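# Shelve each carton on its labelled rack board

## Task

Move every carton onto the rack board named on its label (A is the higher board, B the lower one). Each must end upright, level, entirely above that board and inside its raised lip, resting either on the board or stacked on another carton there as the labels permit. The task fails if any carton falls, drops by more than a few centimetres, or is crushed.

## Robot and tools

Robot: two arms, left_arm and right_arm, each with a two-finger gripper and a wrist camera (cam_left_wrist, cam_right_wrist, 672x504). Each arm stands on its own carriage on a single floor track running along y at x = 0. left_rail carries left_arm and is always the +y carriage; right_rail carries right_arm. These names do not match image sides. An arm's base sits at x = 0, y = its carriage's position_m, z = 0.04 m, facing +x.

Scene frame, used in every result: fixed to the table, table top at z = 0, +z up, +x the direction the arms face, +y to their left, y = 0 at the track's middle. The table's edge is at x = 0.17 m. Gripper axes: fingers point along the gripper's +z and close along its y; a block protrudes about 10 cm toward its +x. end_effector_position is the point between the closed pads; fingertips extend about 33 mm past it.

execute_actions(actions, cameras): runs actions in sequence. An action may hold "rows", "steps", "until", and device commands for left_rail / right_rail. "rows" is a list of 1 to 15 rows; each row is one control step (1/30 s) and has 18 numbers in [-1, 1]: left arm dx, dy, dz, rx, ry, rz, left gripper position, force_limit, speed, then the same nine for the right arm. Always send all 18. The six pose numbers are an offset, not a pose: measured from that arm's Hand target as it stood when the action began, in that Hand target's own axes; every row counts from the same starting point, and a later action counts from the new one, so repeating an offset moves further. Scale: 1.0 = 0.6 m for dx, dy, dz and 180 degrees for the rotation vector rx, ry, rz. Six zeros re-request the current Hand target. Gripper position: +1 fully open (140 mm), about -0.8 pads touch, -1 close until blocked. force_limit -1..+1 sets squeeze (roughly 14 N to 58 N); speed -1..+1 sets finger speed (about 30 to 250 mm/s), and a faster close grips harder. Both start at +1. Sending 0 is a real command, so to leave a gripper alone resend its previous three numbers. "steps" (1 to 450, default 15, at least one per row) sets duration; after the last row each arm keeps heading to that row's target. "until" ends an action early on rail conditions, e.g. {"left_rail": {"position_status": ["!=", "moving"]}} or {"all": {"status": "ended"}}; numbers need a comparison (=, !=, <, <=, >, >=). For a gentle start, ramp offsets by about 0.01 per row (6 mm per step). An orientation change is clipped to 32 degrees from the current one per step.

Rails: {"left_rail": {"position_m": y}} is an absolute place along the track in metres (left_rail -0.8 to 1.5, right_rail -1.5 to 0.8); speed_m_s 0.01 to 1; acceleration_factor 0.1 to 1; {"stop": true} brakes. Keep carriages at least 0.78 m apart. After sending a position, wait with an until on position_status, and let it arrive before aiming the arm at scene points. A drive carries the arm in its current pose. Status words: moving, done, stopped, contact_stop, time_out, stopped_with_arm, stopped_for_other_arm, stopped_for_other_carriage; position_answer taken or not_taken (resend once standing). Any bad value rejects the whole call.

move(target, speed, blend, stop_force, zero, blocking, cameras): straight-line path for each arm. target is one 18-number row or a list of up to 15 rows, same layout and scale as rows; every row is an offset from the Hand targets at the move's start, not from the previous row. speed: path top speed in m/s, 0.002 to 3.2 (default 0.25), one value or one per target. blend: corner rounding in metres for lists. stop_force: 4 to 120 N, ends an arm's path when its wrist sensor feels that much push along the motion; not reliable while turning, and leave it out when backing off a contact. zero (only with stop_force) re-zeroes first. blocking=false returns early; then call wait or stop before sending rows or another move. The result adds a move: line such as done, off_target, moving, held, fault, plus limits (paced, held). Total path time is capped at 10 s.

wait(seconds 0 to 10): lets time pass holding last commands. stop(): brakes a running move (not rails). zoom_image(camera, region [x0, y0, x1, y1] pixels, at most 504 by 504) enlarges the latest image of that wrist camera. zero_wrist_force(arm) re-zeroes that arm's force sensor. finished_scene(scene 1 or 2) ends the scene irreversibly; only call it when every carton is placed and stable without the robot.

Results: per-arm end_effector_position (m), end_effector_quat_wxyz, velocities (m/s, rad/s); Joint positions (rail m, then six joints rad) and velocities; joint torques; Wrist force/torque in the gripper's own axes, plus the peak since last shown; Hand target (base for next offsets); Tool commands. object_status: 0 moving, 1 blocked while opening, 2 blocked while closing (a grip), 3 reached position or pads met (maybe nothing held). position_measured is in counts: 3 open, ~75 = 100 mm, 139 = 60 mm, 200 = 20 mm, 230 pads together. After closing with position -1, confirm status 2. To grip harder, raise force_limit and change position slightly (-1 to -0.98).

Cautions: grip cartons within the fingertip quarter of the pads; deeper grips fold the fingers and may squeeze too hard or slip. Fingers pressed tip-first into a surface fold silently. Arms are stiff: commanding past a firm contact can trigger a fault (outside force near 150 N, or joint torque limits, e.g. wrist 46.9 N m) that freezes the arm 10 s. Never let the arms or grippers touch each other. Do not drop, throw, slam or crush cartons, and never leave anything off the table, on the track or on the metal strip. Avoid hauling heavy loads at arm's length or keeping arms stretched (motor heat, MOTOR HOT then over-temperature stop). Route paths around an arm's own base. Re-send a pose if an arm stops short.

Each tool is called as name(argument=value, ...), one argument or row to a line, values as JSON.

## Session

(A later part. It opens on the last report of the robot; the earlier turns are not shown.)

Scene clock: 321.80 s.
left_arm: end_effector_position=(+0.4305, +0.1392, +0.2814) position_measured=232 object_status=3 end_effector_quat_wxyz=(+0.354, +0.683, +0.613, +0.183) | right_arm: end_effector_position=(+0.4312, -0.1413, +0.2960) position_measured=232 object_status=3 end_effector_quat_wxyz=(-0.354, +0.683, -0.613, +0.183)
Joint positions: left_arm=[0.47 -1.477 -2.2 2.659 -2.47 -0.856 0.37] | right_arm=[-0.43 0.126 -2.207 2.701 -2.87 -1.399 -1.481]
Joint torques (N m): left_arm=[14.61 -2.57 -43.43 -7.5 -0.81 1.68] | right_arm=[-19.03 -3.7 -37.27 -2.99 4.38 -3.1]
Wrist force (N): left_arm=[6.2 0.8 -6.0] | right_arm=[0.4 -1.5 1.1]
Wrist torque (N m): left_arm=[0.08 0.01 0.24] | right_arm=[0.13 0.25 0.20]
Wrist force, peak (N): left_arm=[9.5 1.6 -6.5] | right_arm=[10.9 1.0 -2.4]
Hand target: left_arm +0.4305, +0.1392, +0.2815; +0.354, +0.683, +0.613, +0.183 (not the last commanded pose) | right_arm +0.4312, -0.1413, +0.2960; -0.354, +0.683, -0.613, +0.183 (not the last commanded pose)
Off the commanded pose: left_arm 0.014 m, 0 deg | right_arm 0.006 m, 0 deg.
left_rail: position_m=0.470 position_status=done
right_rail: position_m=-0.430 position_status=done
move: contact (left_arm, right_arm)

move(
  target=[0, 0, 0, 0, 0, 0, -1, -0.5, -0.5, -0.0161, 0, 0.0043, 0, 0, 0, -1, -0.5, -0.5],
  speed=0.005,
  stop_force=15,
)

Scene clock: 327.40 s.
left_arm: end_effector_position=(+0.4305, +0.1392, +0.2815) position_measured=232 object_status=3 end_effector_quat_wxyz=(+0.354, +0.683, +0.613, +0.183) | right_arm: end_effector_position=(+0.4312, -0.1407, +0.2958) position_measured=232 object_status=3 end_effector_quat_wxyz=(-0.353, +0.683, -0.613, +0.183)
Joint positions: left_arm=[0.47 -1.477 -2.2 2.659 -2.47 -0.856 0.37] | right_arm=[-0.43 0.129 -2.205 2.701 -2.872 -1.401 -1.478]
Joint torques (N m): left_arm=[11.61 8.27 -56.28 -7.49 -0.82 2.01] | right_arm=[-12.44 -4.64 -34.82 -2.41 8.74 -2.87]
Wrist force (N): left_arm=[8.9 1.1 -6.7] | right_arm=[10.4 -2.4 -4.9]
Wrist torque (N m): left_arm=[0.16 -0.05 0.24] | right_arm=[0.17 0.49 0.10]
Wrist force, peak (N): left_arm=[9.3 0.7 -7.1] | right_arm=[13.9 -2.6 -9.8]
Hand target: left_arm +0.4305, +0.1392, +0.2815; +0.354, +0.683, +0.613, +0.183 | right_arm +0.4312, -0.1407, +0.2958; -0.353, +0.683, -0.613, +0.183 (not the last commanded pose)
Off the commanded pose: left_arm 0.000 m, 0 deg | right_arm 0.009 m, 0 deg.
left_rail: position_m=0.470 position_status=done
right_rail: position_m=-0.430 position_status=done
move: contact (right_arm)

move(
  target=[-0.0008, 0, 0.0002, 0, 0, 0, -1, -0.5, -0.5, -0.0008, 0, 0.0002, 0, 0, 0, -1, -0.5, -0.5],
  speed=0.005,
)

Scene clock: 333.83 s.
left_arm: end_effector_position=(+0.4305, +0.1387, +0.2815) position_measured=232 object_status=3 end_effector_quat_wxyz=(+0.353, +0.683, +0.613, +0.183) | right_arm: end_effector_position=(+0.4312, -0.1403, +0.2957) position_measured=232 object_status=3 end_effector_quat_wxyz=(-0.353, +0.683, -0.613, +0.183)
Joint positions: left_arm=[0.47 -1.477 -2.199 2.658 -2.47 -0.856 0.369] | right_arm=[-0.43 0.131 -2.203 2.701 -2.874 -1.403 -1.477]
Joint torques (N m): left_arm=[-23.82 24.07 -62.35 -9.08 0.54 -3.31] | right_arm=[30.74 15.89 -60.94 -5.88 5.24 3.56]
Wrist force (N): left_arm=[21.1 2.6 -18.9] | right_arm=[21.7 -4.5 -12.9]
Wrist torque (N m): left_arm=[0.08 0.06 0.21] | right_arm=[0.20 0.76 0.05]
Wrist force, peak (N): left_arm=[21.1 2.6 -18.9] | right_arm=[21.7 -4.5 -12.9]
Hand target: left_arm +0.4305, +0.1387, +0.2815; +0.354, +0.683, +0.613, +0.183 | right_arm +0.4312, -0.1402, +0.2958; -0.353, +0.683, -0.613, +0.183
Off the commanded pose: left_arm 0.000 m, 0 deg | right_arm 0.000 m, 0 deg.
left_rail: position_m=0.470 position_status=done
right_rail: position_m=-0.430 position_status=done
move: done

move(
  target=[-0.0006, 0.0024, -0.0023, 0, 0, 0, -1, -0.5, -0.5, -0.0006, -0.0024, -0.0023, 0, 0, 0, -1, -0.5, -0.5],
  speed=0.005,
)

Scene clock: 338.93 s.
left_arm: end_effector_position=(+0.4305, +0.1386, +0.2834) position_measured=232 object_status=3 end_effector_quat_wxyz=(+0.353, +0.683, +0.613, +0.183) | right_arm: end_effector_position=(+0.4312, -0.1402, +0.2978) position_measured=232 object_status=3 end_effector_quat_wxyz=(-0.353, +0.683, -0.613, +0.183)
Joint positions: left_arm=[0.47 -1.477 -2.202 2.655 -2.464 -0.856 0.369] | right_arm=[-0.43 0.131 -2.207 2.698 -2.867 -1.403 -1.477]
Joint torques (N m): left_arm=[-11.41 -11.01 -74.51 -9.43 -1.18 0.54] | right_arm=[20.01 -11.48 -72.58 -5.31 12.36 2.28]
Wrist force (N): left_arm=[23.1 -6.6 -0.7] | right_arm=[19.7 4.3 0.5]
Wrist torque (N m): left_arm=[0.17 0.39 0.31] | right_arm=[-0.05 1.07 -0.05]
Wrist force, peak (N): left_arm=[23.6 3.0 -19.4] | right_arm=[23.4 -3.4 -13.0]
Hand target: left_arm +0.4305, +0.1387, +0.2835; +0.354, +0.683, +0.613, +0.183 | right_arm +0.4312, -0.1402, +0.2978; -0.353, +0.683, -0.613, +0.183
Off the commanded pose: left_arm 0.000 m, 0 deg | right_arm 0.000 m, 0 deg.
left_rail: position_m=0.470 position_status=done
right_rail: position_m=-0.430 position_status=done
move: done

move(
  target=[
    [-0.0008, 0, 0.0002, 0, 0, 0, -1, -0.5, -0.5, -0.0008, 0, 0.0002, 0, 0, 0, -1, -0.5, -0.5],
    [-0.0039, 0.0118, -0.0112, 0, 0, 0, -1, -0.5, -0.5, -0.0039, -0.0118, -0.0112, 0, 0, 0, -1, -0.5, -0.5],
  ],
  speed=0.01,
  cameras=["all"],
)

Scene clock: 344.47 s.
left_arm: end_effector_position=(+0.4305, +0.1381, +0.2935) position_measured=232 object_status=3 end_effector_quat_wxyz=(+0.354, +0.683, +0.613, +0.183) | right_arm: end_effector_position=(+0.4312, -0.1397, +0.3078) position_measured=232 object_status=3 end_effector_quat_wxyz=(-0.353, +0.683, -0.613, +0.183)
Joint positions: left_arm=[0.47 -1.477 -2.215 2.64 -2.436 -0.856 0.369] | right_arm=[-0.43 0.133 -2.222 2.682 -2.837 -1.405 -1.475]
Joint torques (N m): left_arm=[-32.63 -9.76 -83.05 -12.86 -0.52 -1.22] | right_arm=[33.35 -6.25 -73.79 -5.3 12.24 2.74]
Wrist force (N): left_arm=[40.6 -7.6 -4.1] | right_arm=[36.6 3.9 -4.2]
Wrist torque (N m): left_arm=[0.40 0.67 0.33] | right_arm=[-0.11 1.42 -0.03]
Wrist force, peak (N): left_arm=[41.0 -7.4 -4.2] | right_arm=[36.8 3.4 -4.7]
Hand target: left_arm +0.4305, +0.1381, +0.2935; +0.354, +0.683, +0.613, +0.183 | right_arm +0.4312, -0.1397, +0.3078; -0.353, +0.683, -0.613, +0.183
Off the commanded pose: left_arm 0.000 m, 0 deg | right_arm 0.000 m, 0 deg.
left_rail: position_m=0.470 position_status=done
right_rail: position_m=-0.430 position_status=done
move: done
camera_calibration:
cam_left_wrist: T_world_to_cam=[[0.727832, -0.000893682, 0.685755, -0.501209], [-0.406536, -0.80589, 0.43043, 0.151868], [0.552259, -0.592064, -0.586916, 0.202355], [0, 0, 0, 1]] pos_world=[0.314783, 0.241748, 0.397103]
cam_right_wrist: T_world_to_cam=[[-0.687913, -0.0296516, -0.725187, 0.519884], [-0.401194, 0.848175, 0.345893, 0.193473], [0.604829, 0.528885, -0.595367, 0.178416], [0, 0, 0, 1]] pos_world=[0.327344, -0.243045, 0.416315]

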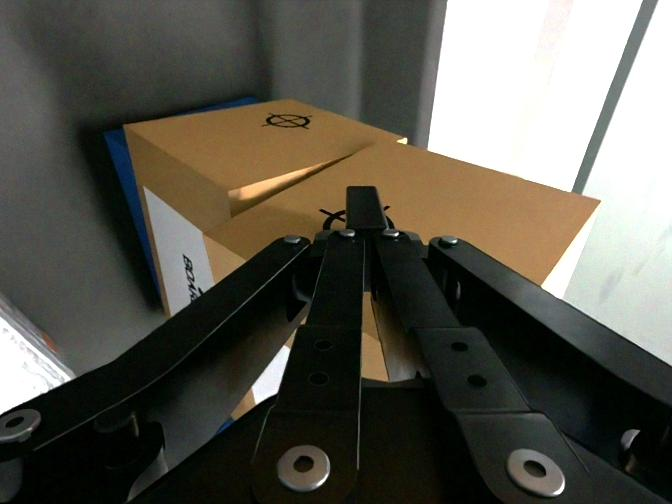

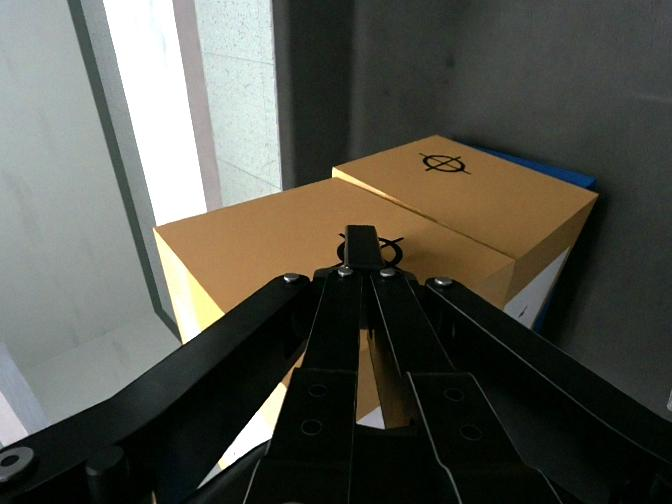

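move(
  target=[0.0037, -0.0142, 0.0137, 0, 0, 0, -1, -0.5, -0.5, 0.0037, 0.0142, 0.0137, 0, 0, 0, -1, -0.5, -0.5],
  speed=0.01,
  stop_force=8,
  cameras=["all"],
)

Scene clock: 364.60 s.
left_arm: end_effector_position=(+0.4305, +0.1382, +0.2823) position_measured=232 object_status=3 end_effector_quat_wxyz=(+0.354, +0.683, +0.613, +0.183) | right_arm: end_effector_position=(+0.4312, -0.1397, +0.2963) position_measured=232 object_status=3 end_effector_quat_wxyz=(-0.353, +0.683, -0.613, +0.183)
Joint positions: left_arm=[0.47 -1.477 -2.199 2.656 -2.468 -0.855 0.369] | right_arm=[-0.43 0.133 -2.202 2.7 -2.874 -1.404 -1.475]
Joint torques (N m): left_arm=[-31.21 -6.09 -77.89 -11.51 -4.56 -3.51] | right_arm=[-2.33 -4.17 -66.81 -4.49 18.63 -1.59]
Wrist force (N): left_arm=[36.9 -2.7 -8.9] | right_arm=[37.8 -1.3 -11.5]
Wrist torque (N m): left_arm=[0.11 0.50 0.29] | right_arm=[0.20 1.37 0.00]
Wrist force, peak (N): left_arm=[44.0 -7.0 -5.2] | right_arm=[38.5 -0.4 -16.4]
Hand target: left_arm +0.4305, +0.1382, +0.2824; +0.354, +0.683, +0.613, +0.183 (not the last commanded pose) | right_arm +0.4312, -0.1397, +0.2963; -0.353, +0.683, -0.613, +0.183
Off the commanded pose: left_arm 0.001 m, 0 deg | right_arm 0.000 m, 0 deg.
left_rail: position_m=0.470 position_status=done
right_rail: position_m=-0.430 position_status=done
move: contact (left_arm, right_arm)
camera_calibration:
cam_left_wrist: T_world_to_cam=[[0.72782, -0.000794757, 0.685768, -0.493622], [-0.406463, -0.805914, 0.430454, 0.156619], [0.552328, -0.592032, -0.586884, 0.195798], [0, 0, 0, 1]] pos_world=[0.314783, 0.241748, 0.386003]
cam_right_wrist: T_world_to_cam=[[-0.687886, -0.0297094, -0.725211, 0.511528], [-0.401241, 0.848174, 0.345843, 0.197571], [0.60483, 0.528884, -0.595367, 0.171622], [0, 0, 0, 1]] pos_world=[0.327344, -0.243146, 0.404815]

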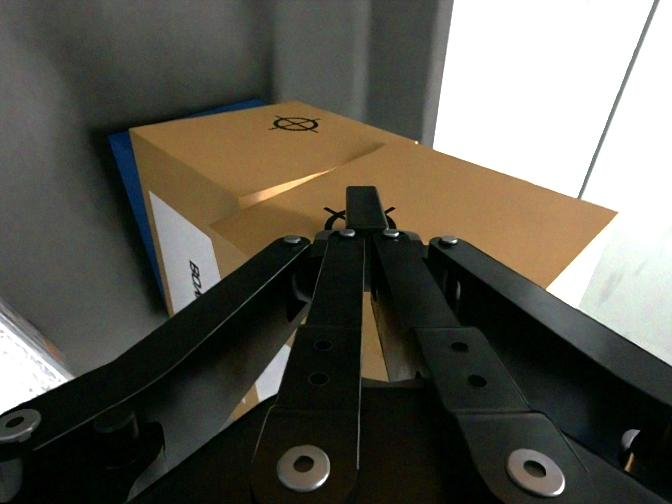

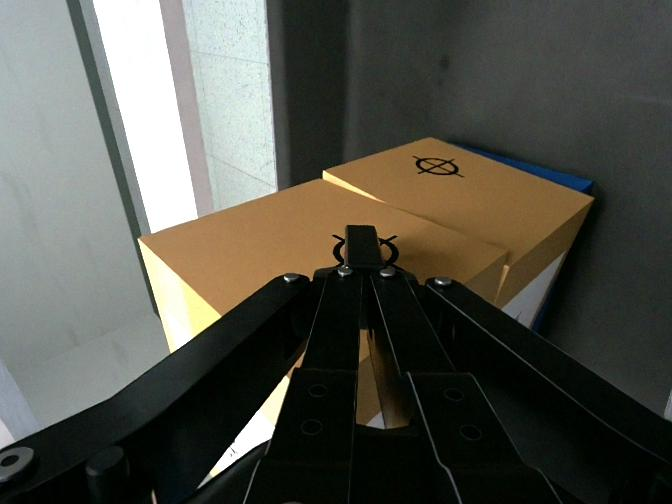

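move(
  target=[
    [0.0129, 0, -0.0035, 0, 0, 0, -1, -0.5, -0.5, 0.0129, 0, -0.0035, 0, 0, 0, -1, -0.5, -0.5],
    [0.0221, 0, 0.0307, 0, 0, 0, -1, -0.5, -0.5, 0.0217, 0, 0.0295, 0, 0, 0, -1, -0.5, -0.5],
  ],
  speed=0.03,
  cameras=["all"],
)

Scene clock: 370.80 s.
left_arm: end_effector_position=(+0.4455, +0.1462, +0.2674) position_measured=232 object_status=3 end_effector_quat_wxyz=(+0.354, +0.683, +0.613, +0.183) | right_arm: end_effector_position=(+0.4456, -0.1477, +0.2818) position_measured=232 object_status=3 end_effector_quat_wxyz=(-0.353, +0.683, -0.613, +0.183)
Joint positions: left_arm=[0.47 -1.417 -2.143 2.679 -2.592 -0.882 0.439] | right_arm=[-0.43 0.091 -2.156 2.715 -2.93 -1.374 -1.505]
Joint torques (N m): left_arm=[16.83 14.84 -33.92 -6.88 -0.55 3.06] | right_arm=[-9.91 11.79 -36.96 -7.09 0.5 -1.17]
Wrist force (N): left_arm=[1.7 -1.3 -0.4] | right_arm=[-2.4 0.3 2.3]
Wrist torque (N m): left_arm=[-0.04 -0.38 0.04] | right_arm=[0.31 0.52 0.18]
Wrist force, peak (N): left_arm=[37.9 -2.8 -9.2] | right_arm=[38.0 -0.9 -11.4]
Hand target: left_arm +0.4455, +0.1462, +0.2673; +0.354, +0.683, +0.613, +0.183 | right_arm +0.4457, -0.1477, +0.2818; -0.353, +0.683, -0.613, +0.183
Off the commanded pose: left_arm 0.000 m, 0 deg | right_arm 0.000 m, 0 deg.
left_rail: position_m=0.470 position_status=done
right_rail: position_m=-0.430 position_status=done
move: done
camera_calibration:
cam_left_wrist: T_world_to_cam=[[0.727812, -0.000695934, 0.685777, -0.494272], [-0.406434, -0.805888, 0.430529, 0.175577], [0.55236, -0.592067, -0.586818, 0.18342], [0, 0, 0, 1]] pos_world=[0.329783, 0.249748, 0.371003]
cam_right_wrist: T_world_to_cam=[[-0.68784, -0.0296707, -0.725256, 0.510833], [-0.401314, 0.848111, 0.345913, 0.215136], [0.604834, 0.528988, -0.595271, 0.158497], [0, 0, 0, 1]] pos_world=[0.341844, -0.251145, 0.390415]

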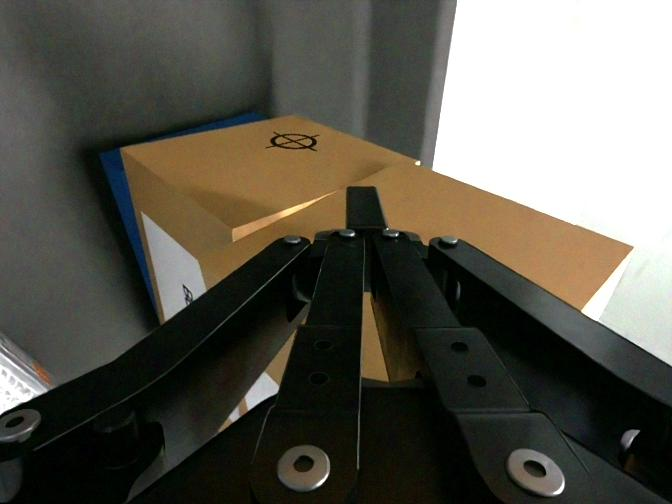

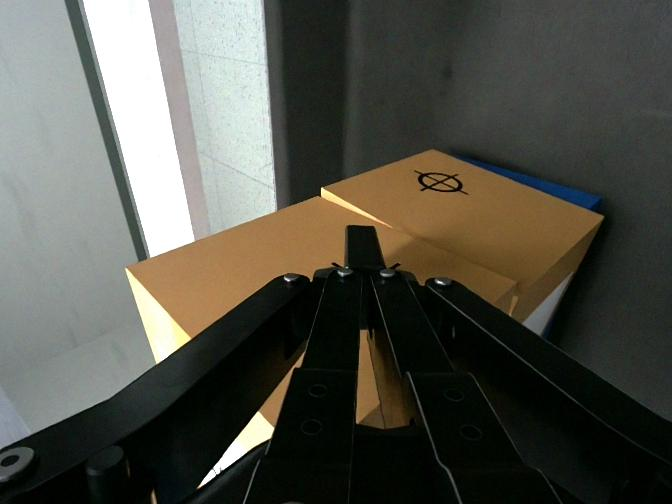

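zero_wrist_force(
  arm="left_arm",
)

zero_wrist_force(
  arm="right_arm",
)

move(
  target=[-0.0242, 0, 0.0065, 0, 0, 0, -1, -0.5, -0.5, -0.0242, 0, 0.0065, 0, 0, 0, -1, -0.5, -0.5],
  speed=0.01,
  stop_force=12,
)

Wrist force sensor zeroed.

Wrist force sensor zeroed.

Scene clock: 375.93 s.
left_arm: end_effector_position=(+0.4455, +0.1392, +0.2673) position_measured=232 object_status=3 end_effector_quat_wxyz=(+0.354, +0.683, +0.613, +0.183) | right_arm: end_effector_position=(+0.4457, -0.1405, +0.2818) position_measured=232 object_status=3 end_effector_quat_wxyz=(-0.353, +0.683, -0.613, +0.183)
Joint positions: left_arm=[0.47 -1.421 -2.125 2.672 -2.6 -0.88 0.435] | right_arm=[-0.43 0.122 -2.134 2.708 -2.95 -1.396 -1.483]
Joint torques (N m): left_arm=[14.15 -9.23 -39.13 -5.25 -2.24 1.88] | right_arm=[-14.76 -8.48 -37.32 -3.32 7.74 -3.05]
Wrist force (N, zeroed by zero_wrist_force): left_arm=[12.4 -0.6 -3.5] | right_arm=[11.6 1.1 -4.2]
Wrist torque (N m, zeroed by zero_wrist_force): left_arm=[0.03 0.07 0.24] | right_arm=[-0.05 0.41 -0.03]
Wrist force, peak (N, zeroed by zero_wrist_force): left_arm=[19.5 3.2 -10.9] | right_arm=[16.3 0.2 -8.5]
Hand target: left_arm +0.4455, +0.1393, +0.2673; +0.354, +0.683, +0.613, +0.183 (not the last commanded pose) | right_arm +0.4457, -0.1405, +0.2818; -0.353, +0.683, -0.613, +0.183 (not the last commanded pose)
Off the commanded pose: left_arm 0.008 m, 0 deg | right_arm 0.008 m, 0 deg.
left_rail: position_m=0.470 position_status=done
right_rail: position_m=-0.430 position_status=done
move: contact (left_arm, right_arm)

move(
  target=[
    [-0.0011, 0, 0.0003, 0, 0, 0, -1, -0.5, -0.5, -0.0011, 0, 0.0003, 0, 0, 0, -1, -0.5, -0.5],
    [-0.0057, 0.0177, -0.0168, 0, 0, 0, -1, -0.5, -0.5, -0.0057, -0.0177, -0.0168, 0, 0, 0, -1, -0.5, -0.5],
  ],
  speed=0.015,
  cameras=["all"],
)

Scene clock: 381.43 s.
left_arm: end_effector_position=(+0.4455, +0.1385, +0.2823) position_measured=232 object_status=3 end_effector_quat_wxyz=(+0.353, +0.683, +0.612, +0.183) | right_arm: end_effector_position=(+0.4457, -0.1398, +0.2968) position_measured=232 object_status=3 end_effector_quat_wxyz=(-0.353, +0.683, -0.613, +0.183)
Joint positions: left_arm=[0.47 -1.421 -2.15 2.65 -2.553 -0.88 0.435] | right_arm=[-0.43 0.125 -2.161 2.686 -2.9 -1.399 -1.481]
Joint torques (N m): left_arm=[-29.61 -11.74 -79.22 -11.01 -1.46 -3.26] | right_arm=[19.62 -13.48 -72.52 -5.05 9.88 1.5]
Wrist force (N, zeroed by zero_wrist_force): left_arm=[31.1 -6.8 -0.5] | right_arm=[29.0 5.3 -2.8]
Wrist torque (N m, zeroed by zero_wrist_force): left_arm=[0.07 0.64 0.29] | right_arm=[-0.06 0.96 -0.25]
Wrist force, peak (N, zeroed by zero_wrist_force): left_arm=[31.7 -6.3 -1.1] | right_arm=[29.2 4.8 -3.4]
Hand target: left_arm +0.4455, +0.1386, +0.2824; +0.354, +0.683, +0.613, +0.183 | right_arm +0.4457, -0.1398, +0.2968; -0.353, +0.683, -0.613, +0.183
Off the commanded pose: left_arm 0.000 m, 0 deg | right_arm 0.000 m, 0 deg.
left_rail: position_m=0.470 position_status=done
right_rail: position_m=-0.430 position_status=done
move: done
camera_calibration:
cam_left_wrist: T_world_to_cam=[[0.727764, -0.000905267, 0.685827, -0.504517], [-0.406518, -0.805962, 0.430312, 0.163123], [0.552361, -0.591966, -0.586918, 0.187736], [0, 0, 0, 1]] pos_world=[0.329783, 0.242148, 0.386003]
cam_right_wrist: T_world_to_cam=[[-0.687874, -0.0296153, -0.725225, 0.521889], [-0.401117, 0.848241, 0.34582, 0.203199], [0.604925, 0.528781, -0.595363, 0.16309], [0, 0, 0, 1]] pos_world=[0.341844, -0.243145, 0.405315]

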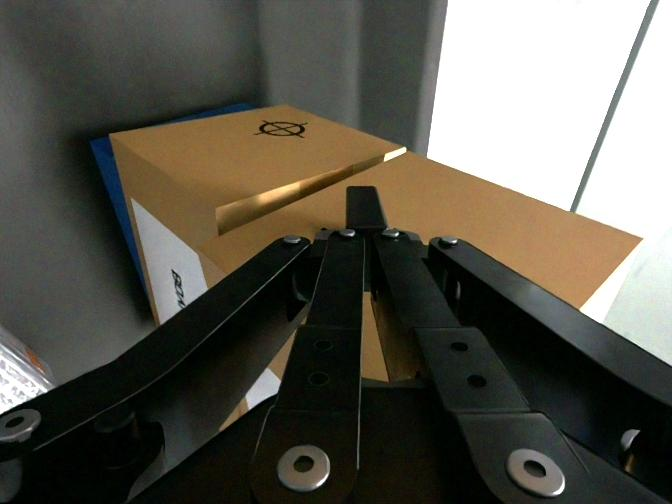

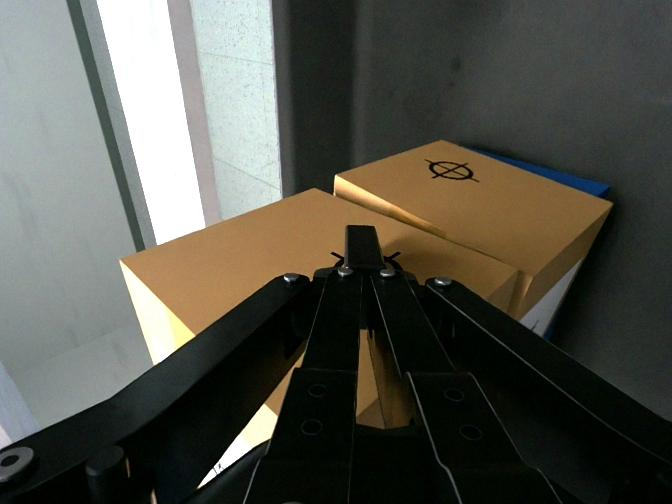

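zoom_image(
  camera="cam_right_wrist",
  region=[290, 200, 440, 320],
)

zoom_image(
  camera="cam_left_wrist",
  region=[290, 180, 440, 300],
)

Scaled by 3.360 from the camera's 672x504 image, which has a finer 960x720 frame.

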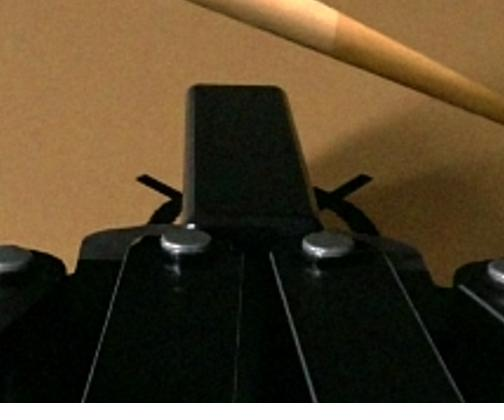

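Scaled by 3.360 from the camera's 672x504 image, which has a finer 960x720 frame.

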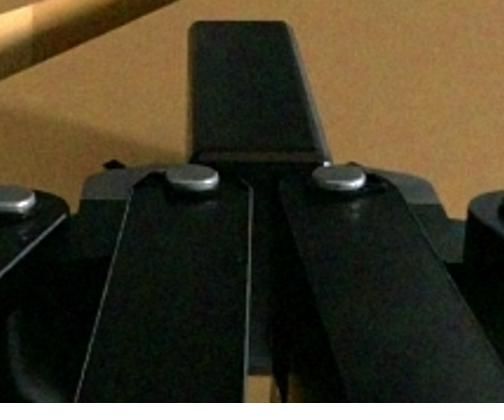

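move(
  target=[
    [-0.0005, 0, 0.0001, 0, 0, 0, -1, -0.5, -0.5, -0.0005, 0, 0.0001, 0, 0, 0, -1, -0.5, -0.5],
    [-0.0157, 0.0589, -0.0568, 0, 0, 0, -1, -0.5, -0.5, -0.0157, -0.0589, -0.0568, 0, 0, 0, -1, -0.5, -0.5],
  ],
  speed=0.04,
)

Scene clock: 395.33 s.
left_arm: end_effector_position=(+0.4455, +0.1383, +0.3323) position_measured=232 object_status=3 end_effector_quat_wxyz=(+0.353, +0.683, +0.613, +0.183) | right_arm: end_effector_position=(+0.4456, -0.1395, +0.3468) position_measured=232 object_status=3 end_effector_quat_wxyz=(-0.353, +0.683, -0.613, +0.183)
Joint positions: left_arm=[0.47 -1.421 -2.216 2.575 -2.412 -0.88 0.434] | right_arm=[-0.43 0.126 -2.236 2.611 -2.751 -1.399 -1.48]
Joint torques (N m): left_arm=[-38.33 -10.35 -85.8 -12.86 -0.74 -3.86] | right_arm=[1.37 -9.23 -74.96 -6.07 20.7 -2.26]
Wrist force (N, zeroed by zero_wrist_force): left_arm=[44.7 -6.2 -3.5] | right_arm=[41.3 3.9 -7.1]
Wrist torque (N m, zeroed by zero_wrist_force): left_arm=[0.32 0.69 0.28] | right_arm=[-0.21 1.30 -0.29]
Wrist force, peak (N, zeroed by zero_wrist_force): left_arm=[46.5 -5.8 -4.3] | right_arm=[43.4 3.4 -8.4]
Hand target: left_arm +0.4455, +0.1383, +0.3323; +0.354, +0.683, +0.613, +0.183 | right_arm +0.4457, -0.1395, +0.3468; -0.353, +0.683, -0.613, +0.183
Off the commanded pose: left_arm 0.000 m, 0 deg | right_arm 0.000 m, 0 deg.
left_rail: position_m=0.470 position_status=done
right_rail: position_m=-0.430 position_status=done
move: done

move(
  target=[-0.0305, 0.1179, -0.1138, 0, 0, 0, -1, -0.5, -0.5, -0.0305, -0.1179, -0.1138, 0, 0, 0, -1, -0.5, -0.5],
  speed=0.06,
)

Scene clock: 401.17 s.
left_arm: end_effector_position=(+0.4455, +0.1383, +0.4323) position_measured=232 object_status=3 end_effector_quat_wxyz=(+0.354, +0.683, +0.613, +0.183) | right_arm: end_effector_position=(+0.4457, -0.1395, +0.4468) position_measured=232 object_status=3 end_effector_quat_wxyz=(-0.353, +0.683, -0.613, +0.183)
Joint positions: left_arm=[0.47 -1.421 -2.282 2.415 -2.185 -0.88 0.435] | right_arm=[-0.43 0.126 -2.308 2.451 -2.518 -1.399 -1.48]
Joint torques (N m): left_arm=[-40.29 -0.37 -86.95 -15 -1.86 -3.83] | right_arm=[3.65 -5.17 -79.01 -5.67 24.05 -1.81]
Wrist force (N, zeroed by zero_wrist_force): left_arm=[53.7 -6.9 -5.4] | right_arm=[49.7 3.2 -9.5]
Wrist torque (N m, zeroed by zero_wrist_force): left_arm=[0.19 0.88 0.24] | right_arm=[-0.23 1.66 -0.29]
Wrist force, peak (N, zeroed by zero_wrist_force): left_arm=[54.1 -6.8 -5.2] | right_arm=[50.3 3.8 -10.1]
Hand target: left_arm +0.4455, +0.1383, +0.4324; +0.354, +0.683, +0.613, +0.183 | right_arm +0.4457, -0.1395, +0.4468; -0.353, +0.683, -0.613, +0.183
Off the commanded pose: left_arm 0.000 m, 0 deg | right_arm 0.000 m, 0 deg.
left_rail: position_m=0.470 position_status=done
right_rail: position_m=-0.430 position_status=done
move: done

move(
  target=[-0.0394, 0.1532, -0.1481, 0, 0, 0, -1, -0.5, -0.5, -0.0394, -0.1532, -0.1481, 0, 0, 0, -1, -0.5, -0.5],
  speed=0.06,
  cameras=["all"],
)

Scene clock: 405.97 s.
left_arm: end_effector_position=(+0.4455, +0.1384, +0.5623) position_measured=232 object_status=3 end_effector_quat_wxyz=(+0.354, +0.683, +0.613, +0.183) | right_arm: end_effector_position=(+0.4457, -0.1396, +0.5768) position_measured=232 object_status=3 end_effector_quat_wxyz=(-0.353, +0.683, -0.613, +0.183)
Joint positions: left_arm=[0.47 -1.421 -2.287 2.188 -1.954 -0.88 0.435] | right_arm=[-0.43 0.125 -2.316 2.225 -2.284 -1.399 -1.481]
Joint torques (N m): left_arm=[-40.85 31.25 -79.64 -15.86 -2.09 -3.66] | right_arm=[5.75 15.71 -77.26 -5.47 25.31 -2.45]
Wrist force (N, zeroed by zero_wrist_force): left_arm=[56.1 -6.8 -5.8] | right_arm=[52.4 3.6 -10.4]
Wrist torque (N m, zeroed by zero_wrist_force): left_arm=[0.28 0.95 0.24] | right_arm=[-0.17 1.65 -0.18]
Wrist force, peak (N, zeroed by zero_wrist_force): left_arm=[57.7 -6.9 -5.7] | right_arm=[53.2 3.9 -10.4]
Hand target: left_arm +0.4455, +0.1384, +0.5624; +0.354, +0.683, +0.613, +0.183 | right_arm +0.4457, -0.1396, +0.5769; -0.353, +0.683, -0.613, +0.183
Off the commanded pose: left_arm 0.000 m, 0 deg | right_arm 0.000 m, 0 deg.
left_rail: position_m=0.470 position_status=done
right_rail: position_m=-0.430 position_status=done
move: done
camera_calibration:
cam_left_wrist: T_world_to_cam=[[0.727822, -0.000791624, 0.685766, -0.696486], [-0.406416, -0.805962, 0.430409, 0.0424188], [0.552361, -0.591967, -0.586918, 0.351897], [0, 0, 0, 1]] pos_world=[0.329783, 0.241948, 0.665903]
cam_right_wrist: T_world_to_cam=[[-0.687913, -0.0296516, -0.725187, 0.725002], [-0.401194, 0.848175, 0.345893, 0.106285], [0.604829, 0.528885, -0.595367, 0.32974], [0, 0, 0, 1]] pos_world=[0.341944, -0.243045, 0.685315]

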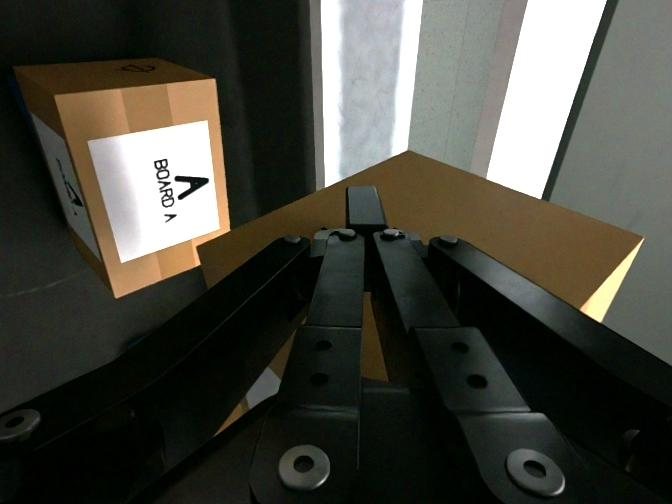

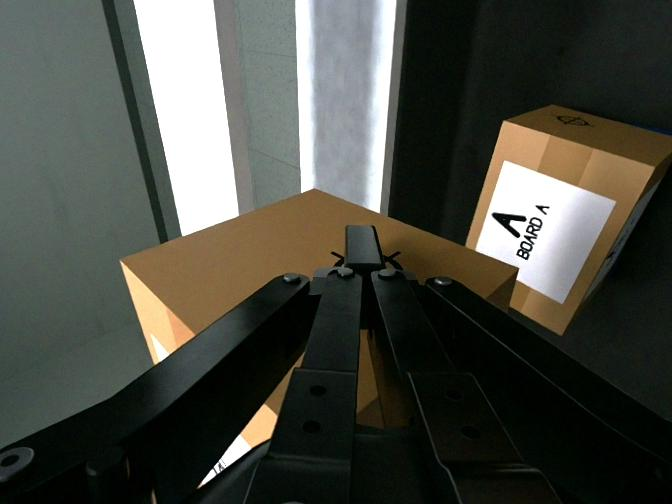

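move(
  target=[-0.0178, 0.0707, -0.0685, 0, 0, 0, -1, -0.5, -0.5, -0.0178, -0.0707, -0.0685, 0, 0, 0, -1, -0.5, -0.5],
  speed=0.06,
)

Scene clock: 409.60 s.
left_arm: end_effector_position=(+0.4455, +0.1388, +0.6223) position_measured=232 object_status=3 end_effector_quat_wxyz=(+0.353, +0.683, +0.613, +0.183) | right_arm: end_effector_position=(+0.4457, -0.1399, +0.6368) position_measured=232 object_status=3 end_effector_quat_wxyz=(-0.353, +0.683, -0.613, +0.183)
Joint positions: left_arm=[0.47 -1.421 -2.271 2.077 -1.859 -0.88 0.435] | right_arm=[-0.43 0.124 -2.3 2.114 -2.189 -1.398 -1.482]
Joint torques (N m): left_arm=[-12.15 31.51 -77.68 -14.5 -3.29 -1.76] | right_arm=[2.19 15.8 -76.98 -5.8 21.93 -2.6]
Wrist force (N, zeroed by zero_wrist_force): left_arm=[48.5 -6.8 -4.8] | right_arm=[45.2 4.4 -8.0]
Wrist torque (N m, zeroed by zero_wrist_force): left_arm=[0.22 0.80 0.25] | right_arm=[-0.11 1.44 -0.13]
Wrist force, peak (N, zeroed by zero_wrist_force): left_arm=[57.0 -6.8 -5.7] | right_arm=[52.9 4.2 -10.5]
Hand target: left_arm +0.4455, +0.1388, +0.6224; +0.354, +0.683, +0.613, +0.183 | right_arm +0.4457, -0.1399, +0.6369; -0.353, +0.683, -0.613, +0.183
Off the commanded pose: left_arm 0.000 m, 0 deg | right_arm 0.000 m, 0 deg.
left_rail: position_m=0.470 position_status=done
right_rail: position_m=-0.430 position_status=done
move: done

move(
  target=[0.0244, 0.0943, 0.0911, 0, 0, 0, -1, -0.5, -0.5, 0.0244, -0.0943, 0.0911, 0, 0, 0, -1, -0.5, -0.5],
  speed=0.06,
)

Scene clock: 413.17 s.
left_arm: end_effector_position=(+0.5254, +0.1388, +0.6224) position_measured=232 object_status=3 end_effector_quat_wxyz=(+0.354, +0.683, +0.613, +0.183) | right_arm: end_effector_position=(+0.5257, -0.1400, +0.6369) position_measured=232 object_status=3 end_effector_quat_wxyz=(-0.353, +0.683, -0.613, +0.183)
Joint positions: left_arm=[0.47 -1.168 -2.135 2.056 -2.128 -1.015 0.698] | right_arm=[-0.43 0.092 -2.163 2.068 -2.276 -1.375 -1.504]
Joint torques (N m): left_arm=[3.83 20.3 -78.1 -16.09 -8.73 3.54] | right_arm=[3.14 3.74 -77.3 -9.46 20.71 -3.2]
Wrist force (N, zeroed by zero_wrist_force): left_arm=[44.7 -6.7 -4.0] | right_arm=[42.0 3.7 -7.3]
Wrist torque (N m, zeroed by zero_wrist_force): left_arm=[0.14 0.82 0.05] | right_arm=[-0.27 1.31 -0.15]
Wrist force, peak (N, zeroed by zero_wrist_force): left_arm=[49.1 -7.3 -4.1] | right_arm=[45.9 4.2 -8.8]
Hand target: left_arm +0.5255, +0.1388, +0.6224; +0.354, +0.683, +0.613, +0.183 | right_arm +0.5257, -0.1400, +0.6369; -0.353, +0.683, -0.613, +0.183
Off the commanded pose: left_arm 0.000 m, 0 deg | right_arm 0.000 m, 0 deg.
left_rail: position_m=0.470 position_status=done
right_rail: position_m=-0.430 position_status=done
move: done

move(
  target=[0.0364, 0.1414, 0.1366, 0, 0, 0, -1, -0.5, -0.5, 0.0364, -0.1414, 0.1366, 0, 0, 0, -1, -0.5, -0.5],
  speed=0.06,
)

Scene clock: 417.13 s.
left_arm: end_effector_position=(+0.6454, +0.1388, +0.6224) position_measured=232 object_status=3 end_effector_quat_wxyz=(+0.354, +0.683, +0.613, +0.183) | right_arm: end_effector_position=(+0.6456, -0.1399, +0.6368) position_measured=232 object_status=3 end_effector_quat_wxyz=(-0.353, +0.683, -0.613, +0.183)
Joint positions: left_arm=[0.47 -0.905 -1.926 1.963 -2.349 -1.184 0.927] | right_arm=[-0.43 0.067 -1.955 1.964 -2.376 -1.357 -1.522]
Joint torques (N m): left_arm=[-10.4 -2.79 -80.77 -15.31 -12.97 4.13] | right_arm=[8.93 -13.71 -77.33 -9.68 21 -2.95]
Wrist force (N, zeroed by zero_wrist_force): left_arm=[44.9 -6.5 -3.5] | right_arm=[42.7 3.8 -7.0]
Wrist torque (N m, zeroed by zero_wrist_force): left_arm=[0.23 0.87 0.03] | right_arm=[-0.26 1.28 -0.13]
Wrist force, peak (N, zeroed by zero_wrist_force): left_arm=[46.1 -7.0 -4.0] | right_arm=[43.0 4.0 -7.5]
Hand target: left_arm +0.6455, +0.1387, +0.6224; +0.354, +0.683, +0.613, +0.183 | right_arm +0.6457, -0.1399, +0.6368; -0.353, +0.683, -0.613, +0.183
Off the commanded pose: left_arm 0.000 m, 0 deg | right_arm 0.000 m, 0 deg.
left_rail: position_m=0.470 position_status=done
right_rail: position_m=-0.430 position_status=done
move: done

move(
  target=[0.0334, 0.1296, 0.1252, 0, 0, 0, -1, -0.5, -0.5, 0.0334, -0.1296, 0.1252, 0, 0, 0, -1, -0.5, -0.5],
  speed=0.06,
  cameras=["all"],
)

zoom_image(
  camera="cam_left_wrist",
  region=[0, 100, 400, 500],
)

zoom_image(
  camera="cam_right_wrist",
  region=[272, 100, 672, 500],
)

Scene clock: 421.40 s.
left_arm: end_effector_position=(+0.7553, +0.1387, +0.6224) position_measured=232 object_status=3 end_effector_quat_wxyz=(+0.354, +0.683, +0.613, +0.183) | right_arm: end_effector_position=(+0.7556, -0.1399, +0.6368) position_measured=232 object_status=3 end_effector_quat_wxyz=(-0.353, +0.683, -0.613, +0.183)
Joint positions: left_arm=[0.47 -0.743 -1.742 1.837 -2.447 -1.296 1.051] | right_arm=[-0.43 0.053 -1.77 1.836 -2.43 -1.347 -1.532]
Joint torques (N m): left_arm=[-12.72 -18.43 -80.73 -14.9 -14.41 3.84] | right_arm=[12.8 -27.56 -78.09 -9.48 21.7 -2.59]
Wrist force (N, zeroed by zero_wrist_force): left_arm=[46.2 -6.8 -3.6] | right_arm=[43.0 4.7 -6.9]
Wrist torque (N m, zeroed by zero_wrist_force): left_arm=[0.19 0.74 0.01] | right_arm=[-0.11 1.29 -0.07]
Wrist force, peak (N, zeroed by zero_wrist_force): left_arm=[46.2 -6.8 -3.6] | right_arm=[43.4 4.5 -8.2]
Hand target: left_arm +0.7554, +0.1387, +0.6224; +0.354, +0.683, +0.613, +0.183 | right_arm +0.7557, -0.1399, +0.6368; -0.353, +0.683, -0.613, +0.183
Off the commanded pose: left_arm 0.000 m, 0 deg | right_arm 0.000 m, 0 deg.
left_rail: position_m=0.470 position_status=done
right_rail: position_m=-0.430 position_status=done
move: done
camera_calibration:
cam_left_wrist: T_world_to_cam=[[0.727782, -0.000748326, 0.685808, -0.963263], [-0.406393, -0.805986, 0.430386, 0.142666], [0.55243, -0.591934, -0.586886, 0.21621], [0, 0, 0, 1]] pos_world=[0.639583, 0.242248, 0.726103]
cam_right_wrist: T_world_to_cam=[[-0.687872, -0.0296151, -0.725227, 0.981708], [-0.401169, 0.848197, 0.345869, 0.209963], [0.604892, 0.528853, -0.595332, 0.178175], [0, 0, 0, 1]] pos_world=[0.651744, -0.243245, 0.745415]

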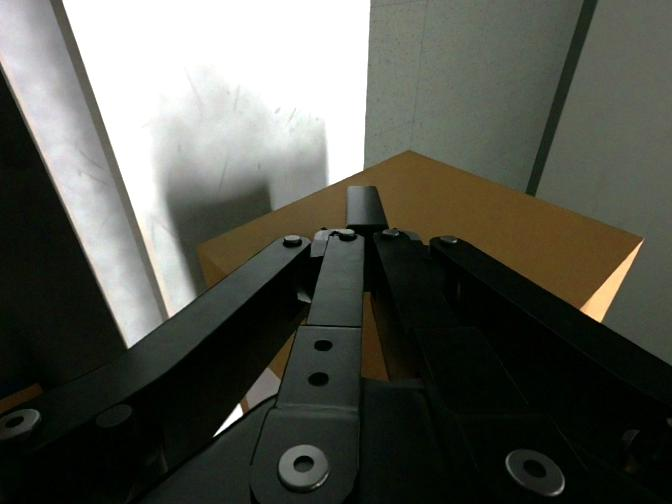

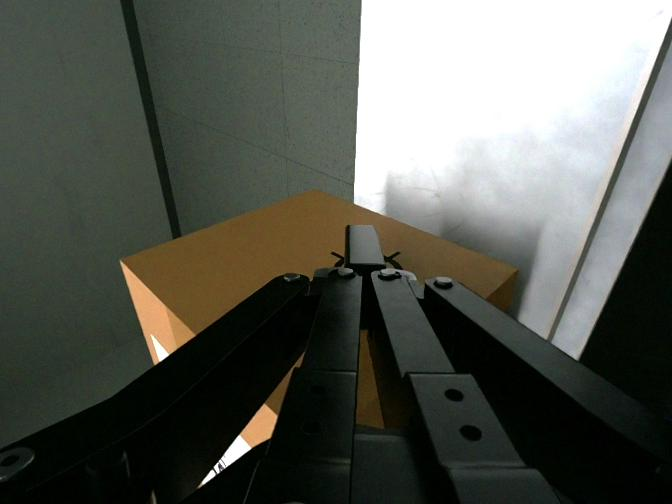

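Scaled by 1.260 from the camera's 672x504 image, which has a finer 960x720 frame.

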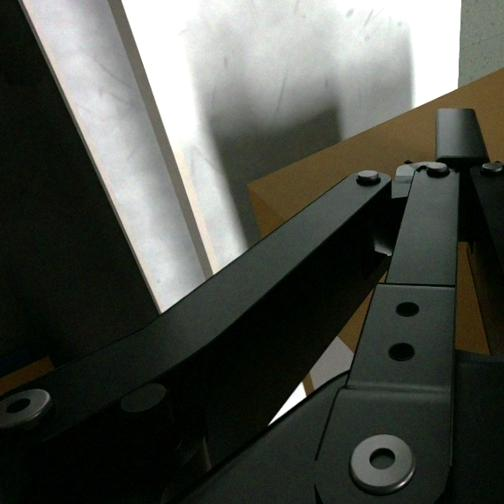

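Scaled by 1.260 from the camera's 672x504 image, which has a finer 960x720 frame.

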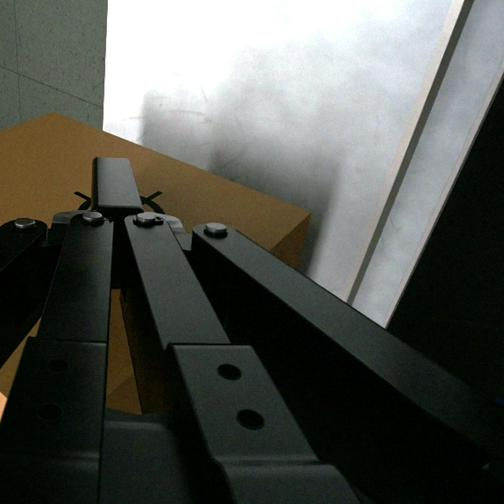

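move(
  target=[0.0156, -0.0459, 0.058, 0, 0, 0, -1, -0.5, -0.5, 0.0156, 0.0459, 0.058, 0, 0, 0, -1, -0.5, -0.5],
  speed=0.03,
  stop_force=10,
  cameras=["all"],
)

zoom_image(
  camera="cam_left_wrist",
  region=[60, 100, 400, 400],
)

zoom_image(
  camera="cam_right_wrist",
  region=[300, 100, 640, 400],
)

Scene clock: 449.67 s.
left_arm: end_effector_position=(+0.7614, +0.1387, +0.5775) position_measured=232 object_status=3 end_effector_quat_wxyz=(+0.354, +0.683, +0.613, +0.183) | right_arm: end_effector_position=(+0.7617, -0.1399, +0.5919) position_measured=232 object_status=3 end_effector_quat_wxyz=(-0.353, +0.683, -0.613, +0.183)
Joint positions: left_arm=[0.47 -0.735 -1.722 1.899 -2.532 -1.301 1.056] | right_arm=[-0.43 0.052 -1.752 1.9 -2.513 -1.347 -1.533]
Joint torques (N m): left_arm=[-12.27 -23.3 -56.98 -14.72 -14 3.62] | right_arm=[8.56 -26.64 -49.66 -9.29 20.38 -2.63]
Wrist force (N, zeroed by zero_wrist_force): left_arm=[43.8 -5.7 -3.6] | right_arm=[41.0 4.3 -6.7]
Wrist torque (N m, zeroed by zero_wrist_force): left_arm=[0.35 0.81 0.00] | right_arm=[-0.16 1.30 -0.12]
Wrist force, peak (N, zeroed by zero_wrist_force): left_arm=[47.6 -6.1 -4.1] | right_arm=[44.5 4.1 -8.3]
Hand target: left_arm +0.7614, +0.1387, +0.5775; +0.354, +0.683, +0.613, +0.183 | right_arm +0.7617, -0.1399, +0.5919; -0.353, +0.683, -0.613, +0.183
Off the commanded pose: left_arm 0.000 m, 0 deg | right_arm 0.000 m, 0 deg.
left_rail: position_m=0.470 position_status=done
right_rail: position_m=-0.430 position_status=done
move: done
camera_calibration:
cam_left_wrist: T_world_to_cam=[[0.727782, -0.000748326, 0.685808, -0.936841], [-0.406393, -0.805986, 0.430386, 0.164512], [0.55243, -0.591934, -0.586886, 0.18643], [0, 0, 0, 1]] pos_world=[0.645683, 0.242248, 0.681103]
cam_right_wrist: T_world_to_cam=[[-0.687913, -0.0296516, -0.725187, 0.953256], [-0.401194, 0.848175, 0.345893, 0.228054], [0.604829, 0.528885, -0.595367, 0.147823], [0, 0, 0, 1]] pos_world=[0.657844, -0.243345, 0.700415]

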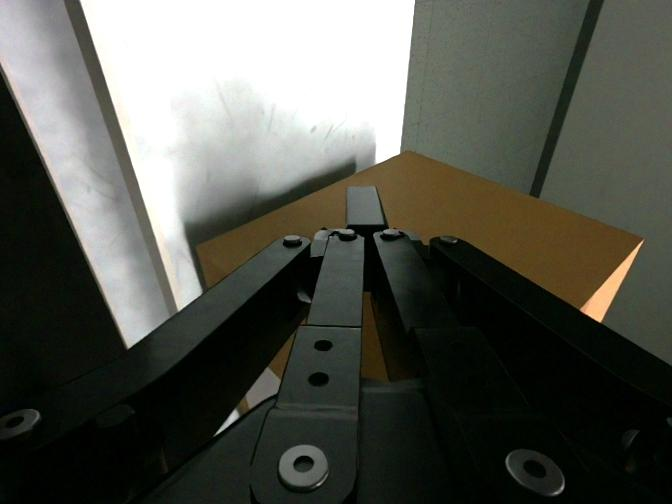

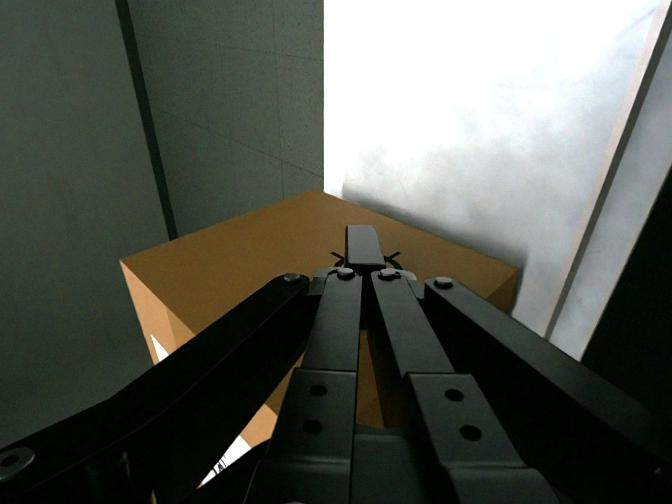

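Scaled by 1.482 from the camera's 672x504 image, which has a finer 960x720 frame.

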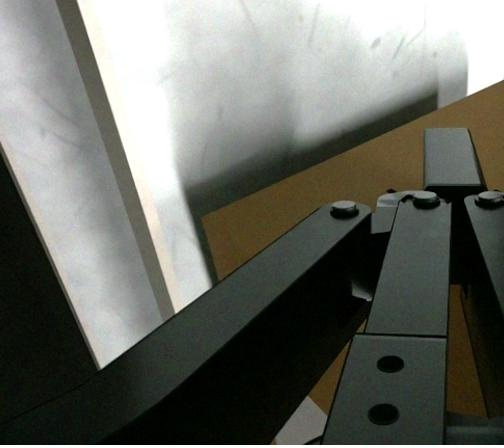

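Scaled by 1.482 from the camera's 672x504 image, which has a finer 960x720 frame.

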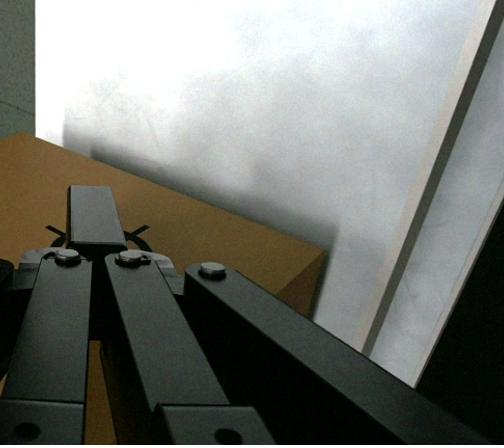

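zoom_image(
  camera="cam_left_wrist",
  region=[100, 180, 260, 330],
)

zoom_image(
  camera="cam_right_wrist",
  region=[470, 200, 630, 360],
)

Scaled by 3.150 from the camera's 672x504 image, which has a finer 960x720 frame.

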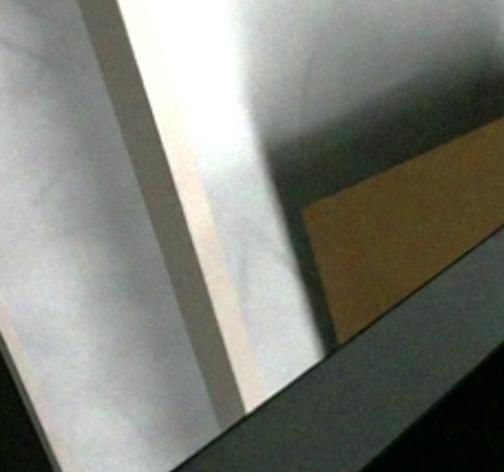

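Scaled by 3.150 from the camera's 672x504 image, which has a finer 960x720 frame.

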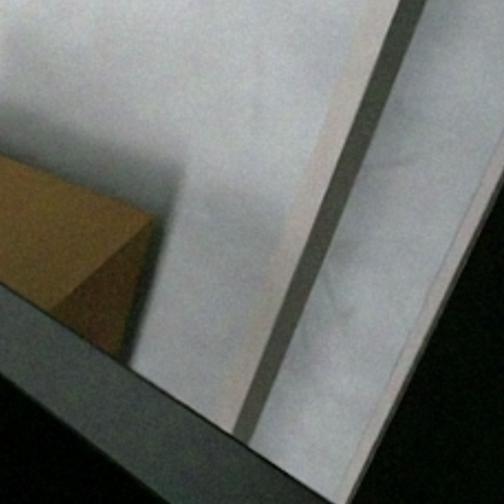

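move(
  target=[0.00184, 0.00212, 0.0017, 0.00244, -0.00943, 0.00911, -1, -0.5, -0.5, -0.00428, 0.01155, -0.01081, 0.00244, 0.00943, 0.00911, -1, -0.5, -0.5],
  speed=0.01,
  cameras=["all"],
)

zoom_image(
  camera="cam_left_wrist",
  region=[100, 180, 260, 330],
)

zoom_image(
  camera="cam_right_wrist",
  region=[470, 200, 630, 360],
)

Scene clock: 489.00 s.
left_arm: end_effector_position=(+0.7632, +0.1395, +0.5775) position_measured=232 object_status=3 end_effector_quat_wxyz=(+0.357, +0.695, +0.598, +0.176) | right_arm: end_effector_position=(+0.7519, -0.1391, +0.5919) position_measured=232 object_status=3 end_effector_quat_wxyz=(-0.349, +0.670, -0.627, +0.190)
Joint positions: left_arm=[0.47 -0.714 -1.718 1.898 -2.545 -1.346 1.102] | right_arm=[-0.43 0.074 -1.766 1.912 -2.521 -1.392 -1.488]
Joint torques (N m): left_arm=[-7.75 -24.51 -78.61 -14.28 -13.14 4.09] | right_arm=[47.09 -44.92 -50.2 -9.71 10.81 3.23]
Wrist force (N, zeroed by zero_wrist_force): left_arm=[40.2 -5.9 -3.0] | right_arm=[37.7 4.3 -5.8]
Wrist torque (N m, zeroed by zero_wrist_force): left_arm=[0.27 0.71 0.01] | right_arm=[-0.16 1.18 -0.28]
Wrist force, peak (N, zeroed by zero_wrist_force): left_arm=[44.6 -6.6 -3.1] | right_arm=[41.7 4.3 -6.9]
Hand target: left_arm +0.7632, +0.1395, +0.5775; +0.357, +0.696, +0.598, +0.176 | right_arm +0.7519, -0.1391, +0.5919; -0.349, +0.670, -0.627, +0.190
Off the commanded pose: left_arm 0.000 m, 0 deg | right_arm 0.000 m, 0 deg.
left_rail: position_m=0.470 position_status=done
right_rail: position_m=-0.430 position_status=done
move: done
camera_calibration:
cam_left_wrist: T_world_to_cam=[[0.727107, -0.0311224, 0.685818, -0.933431], [-0.439694, -0.788309, 0.430392, 0.188867], [0.527242, -0.614492, -0.58687, 0.208268], [0, 0, 0, 1]] pos_world=[0.651941, 0.247814, 0.681103]
cam_right_wrist: T_world_to_cam=[[-0.68853, -0.000987153, -0.725208, 0.951006], [-0.365529, 0.864156, 0.345866, 0.198841], [0.626351, 0.503223, -0.595358, 0.133551], [0, 0, 0, 1]] pos_world=[0.643828, -0.238097, 0.700415]

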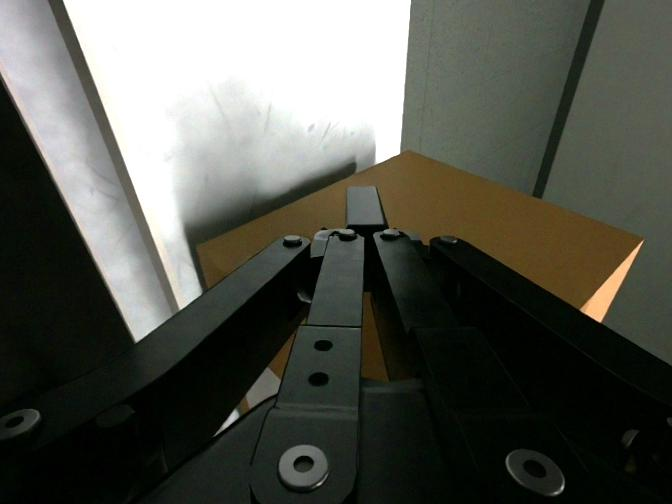

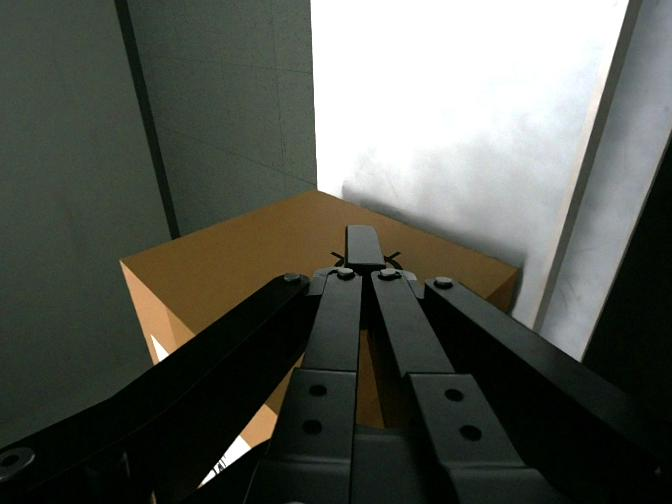

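Scaled by 3.150 from the camera's 672x504 image, which has a finer 960x720 frame.

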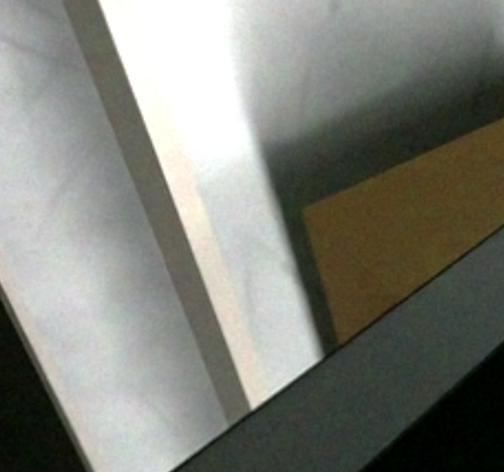

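Scaled by 3.150 from the camera's 672x504 image, which has a finer 960x720 frame.

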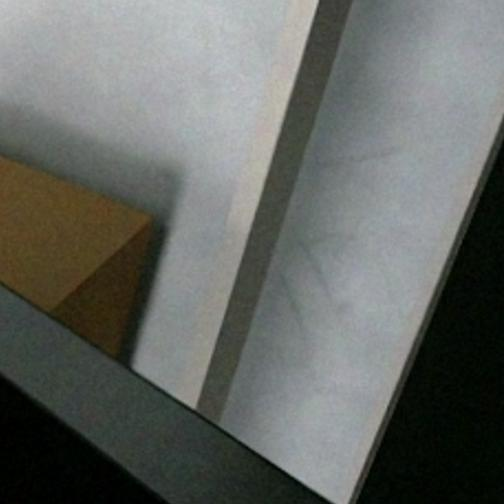

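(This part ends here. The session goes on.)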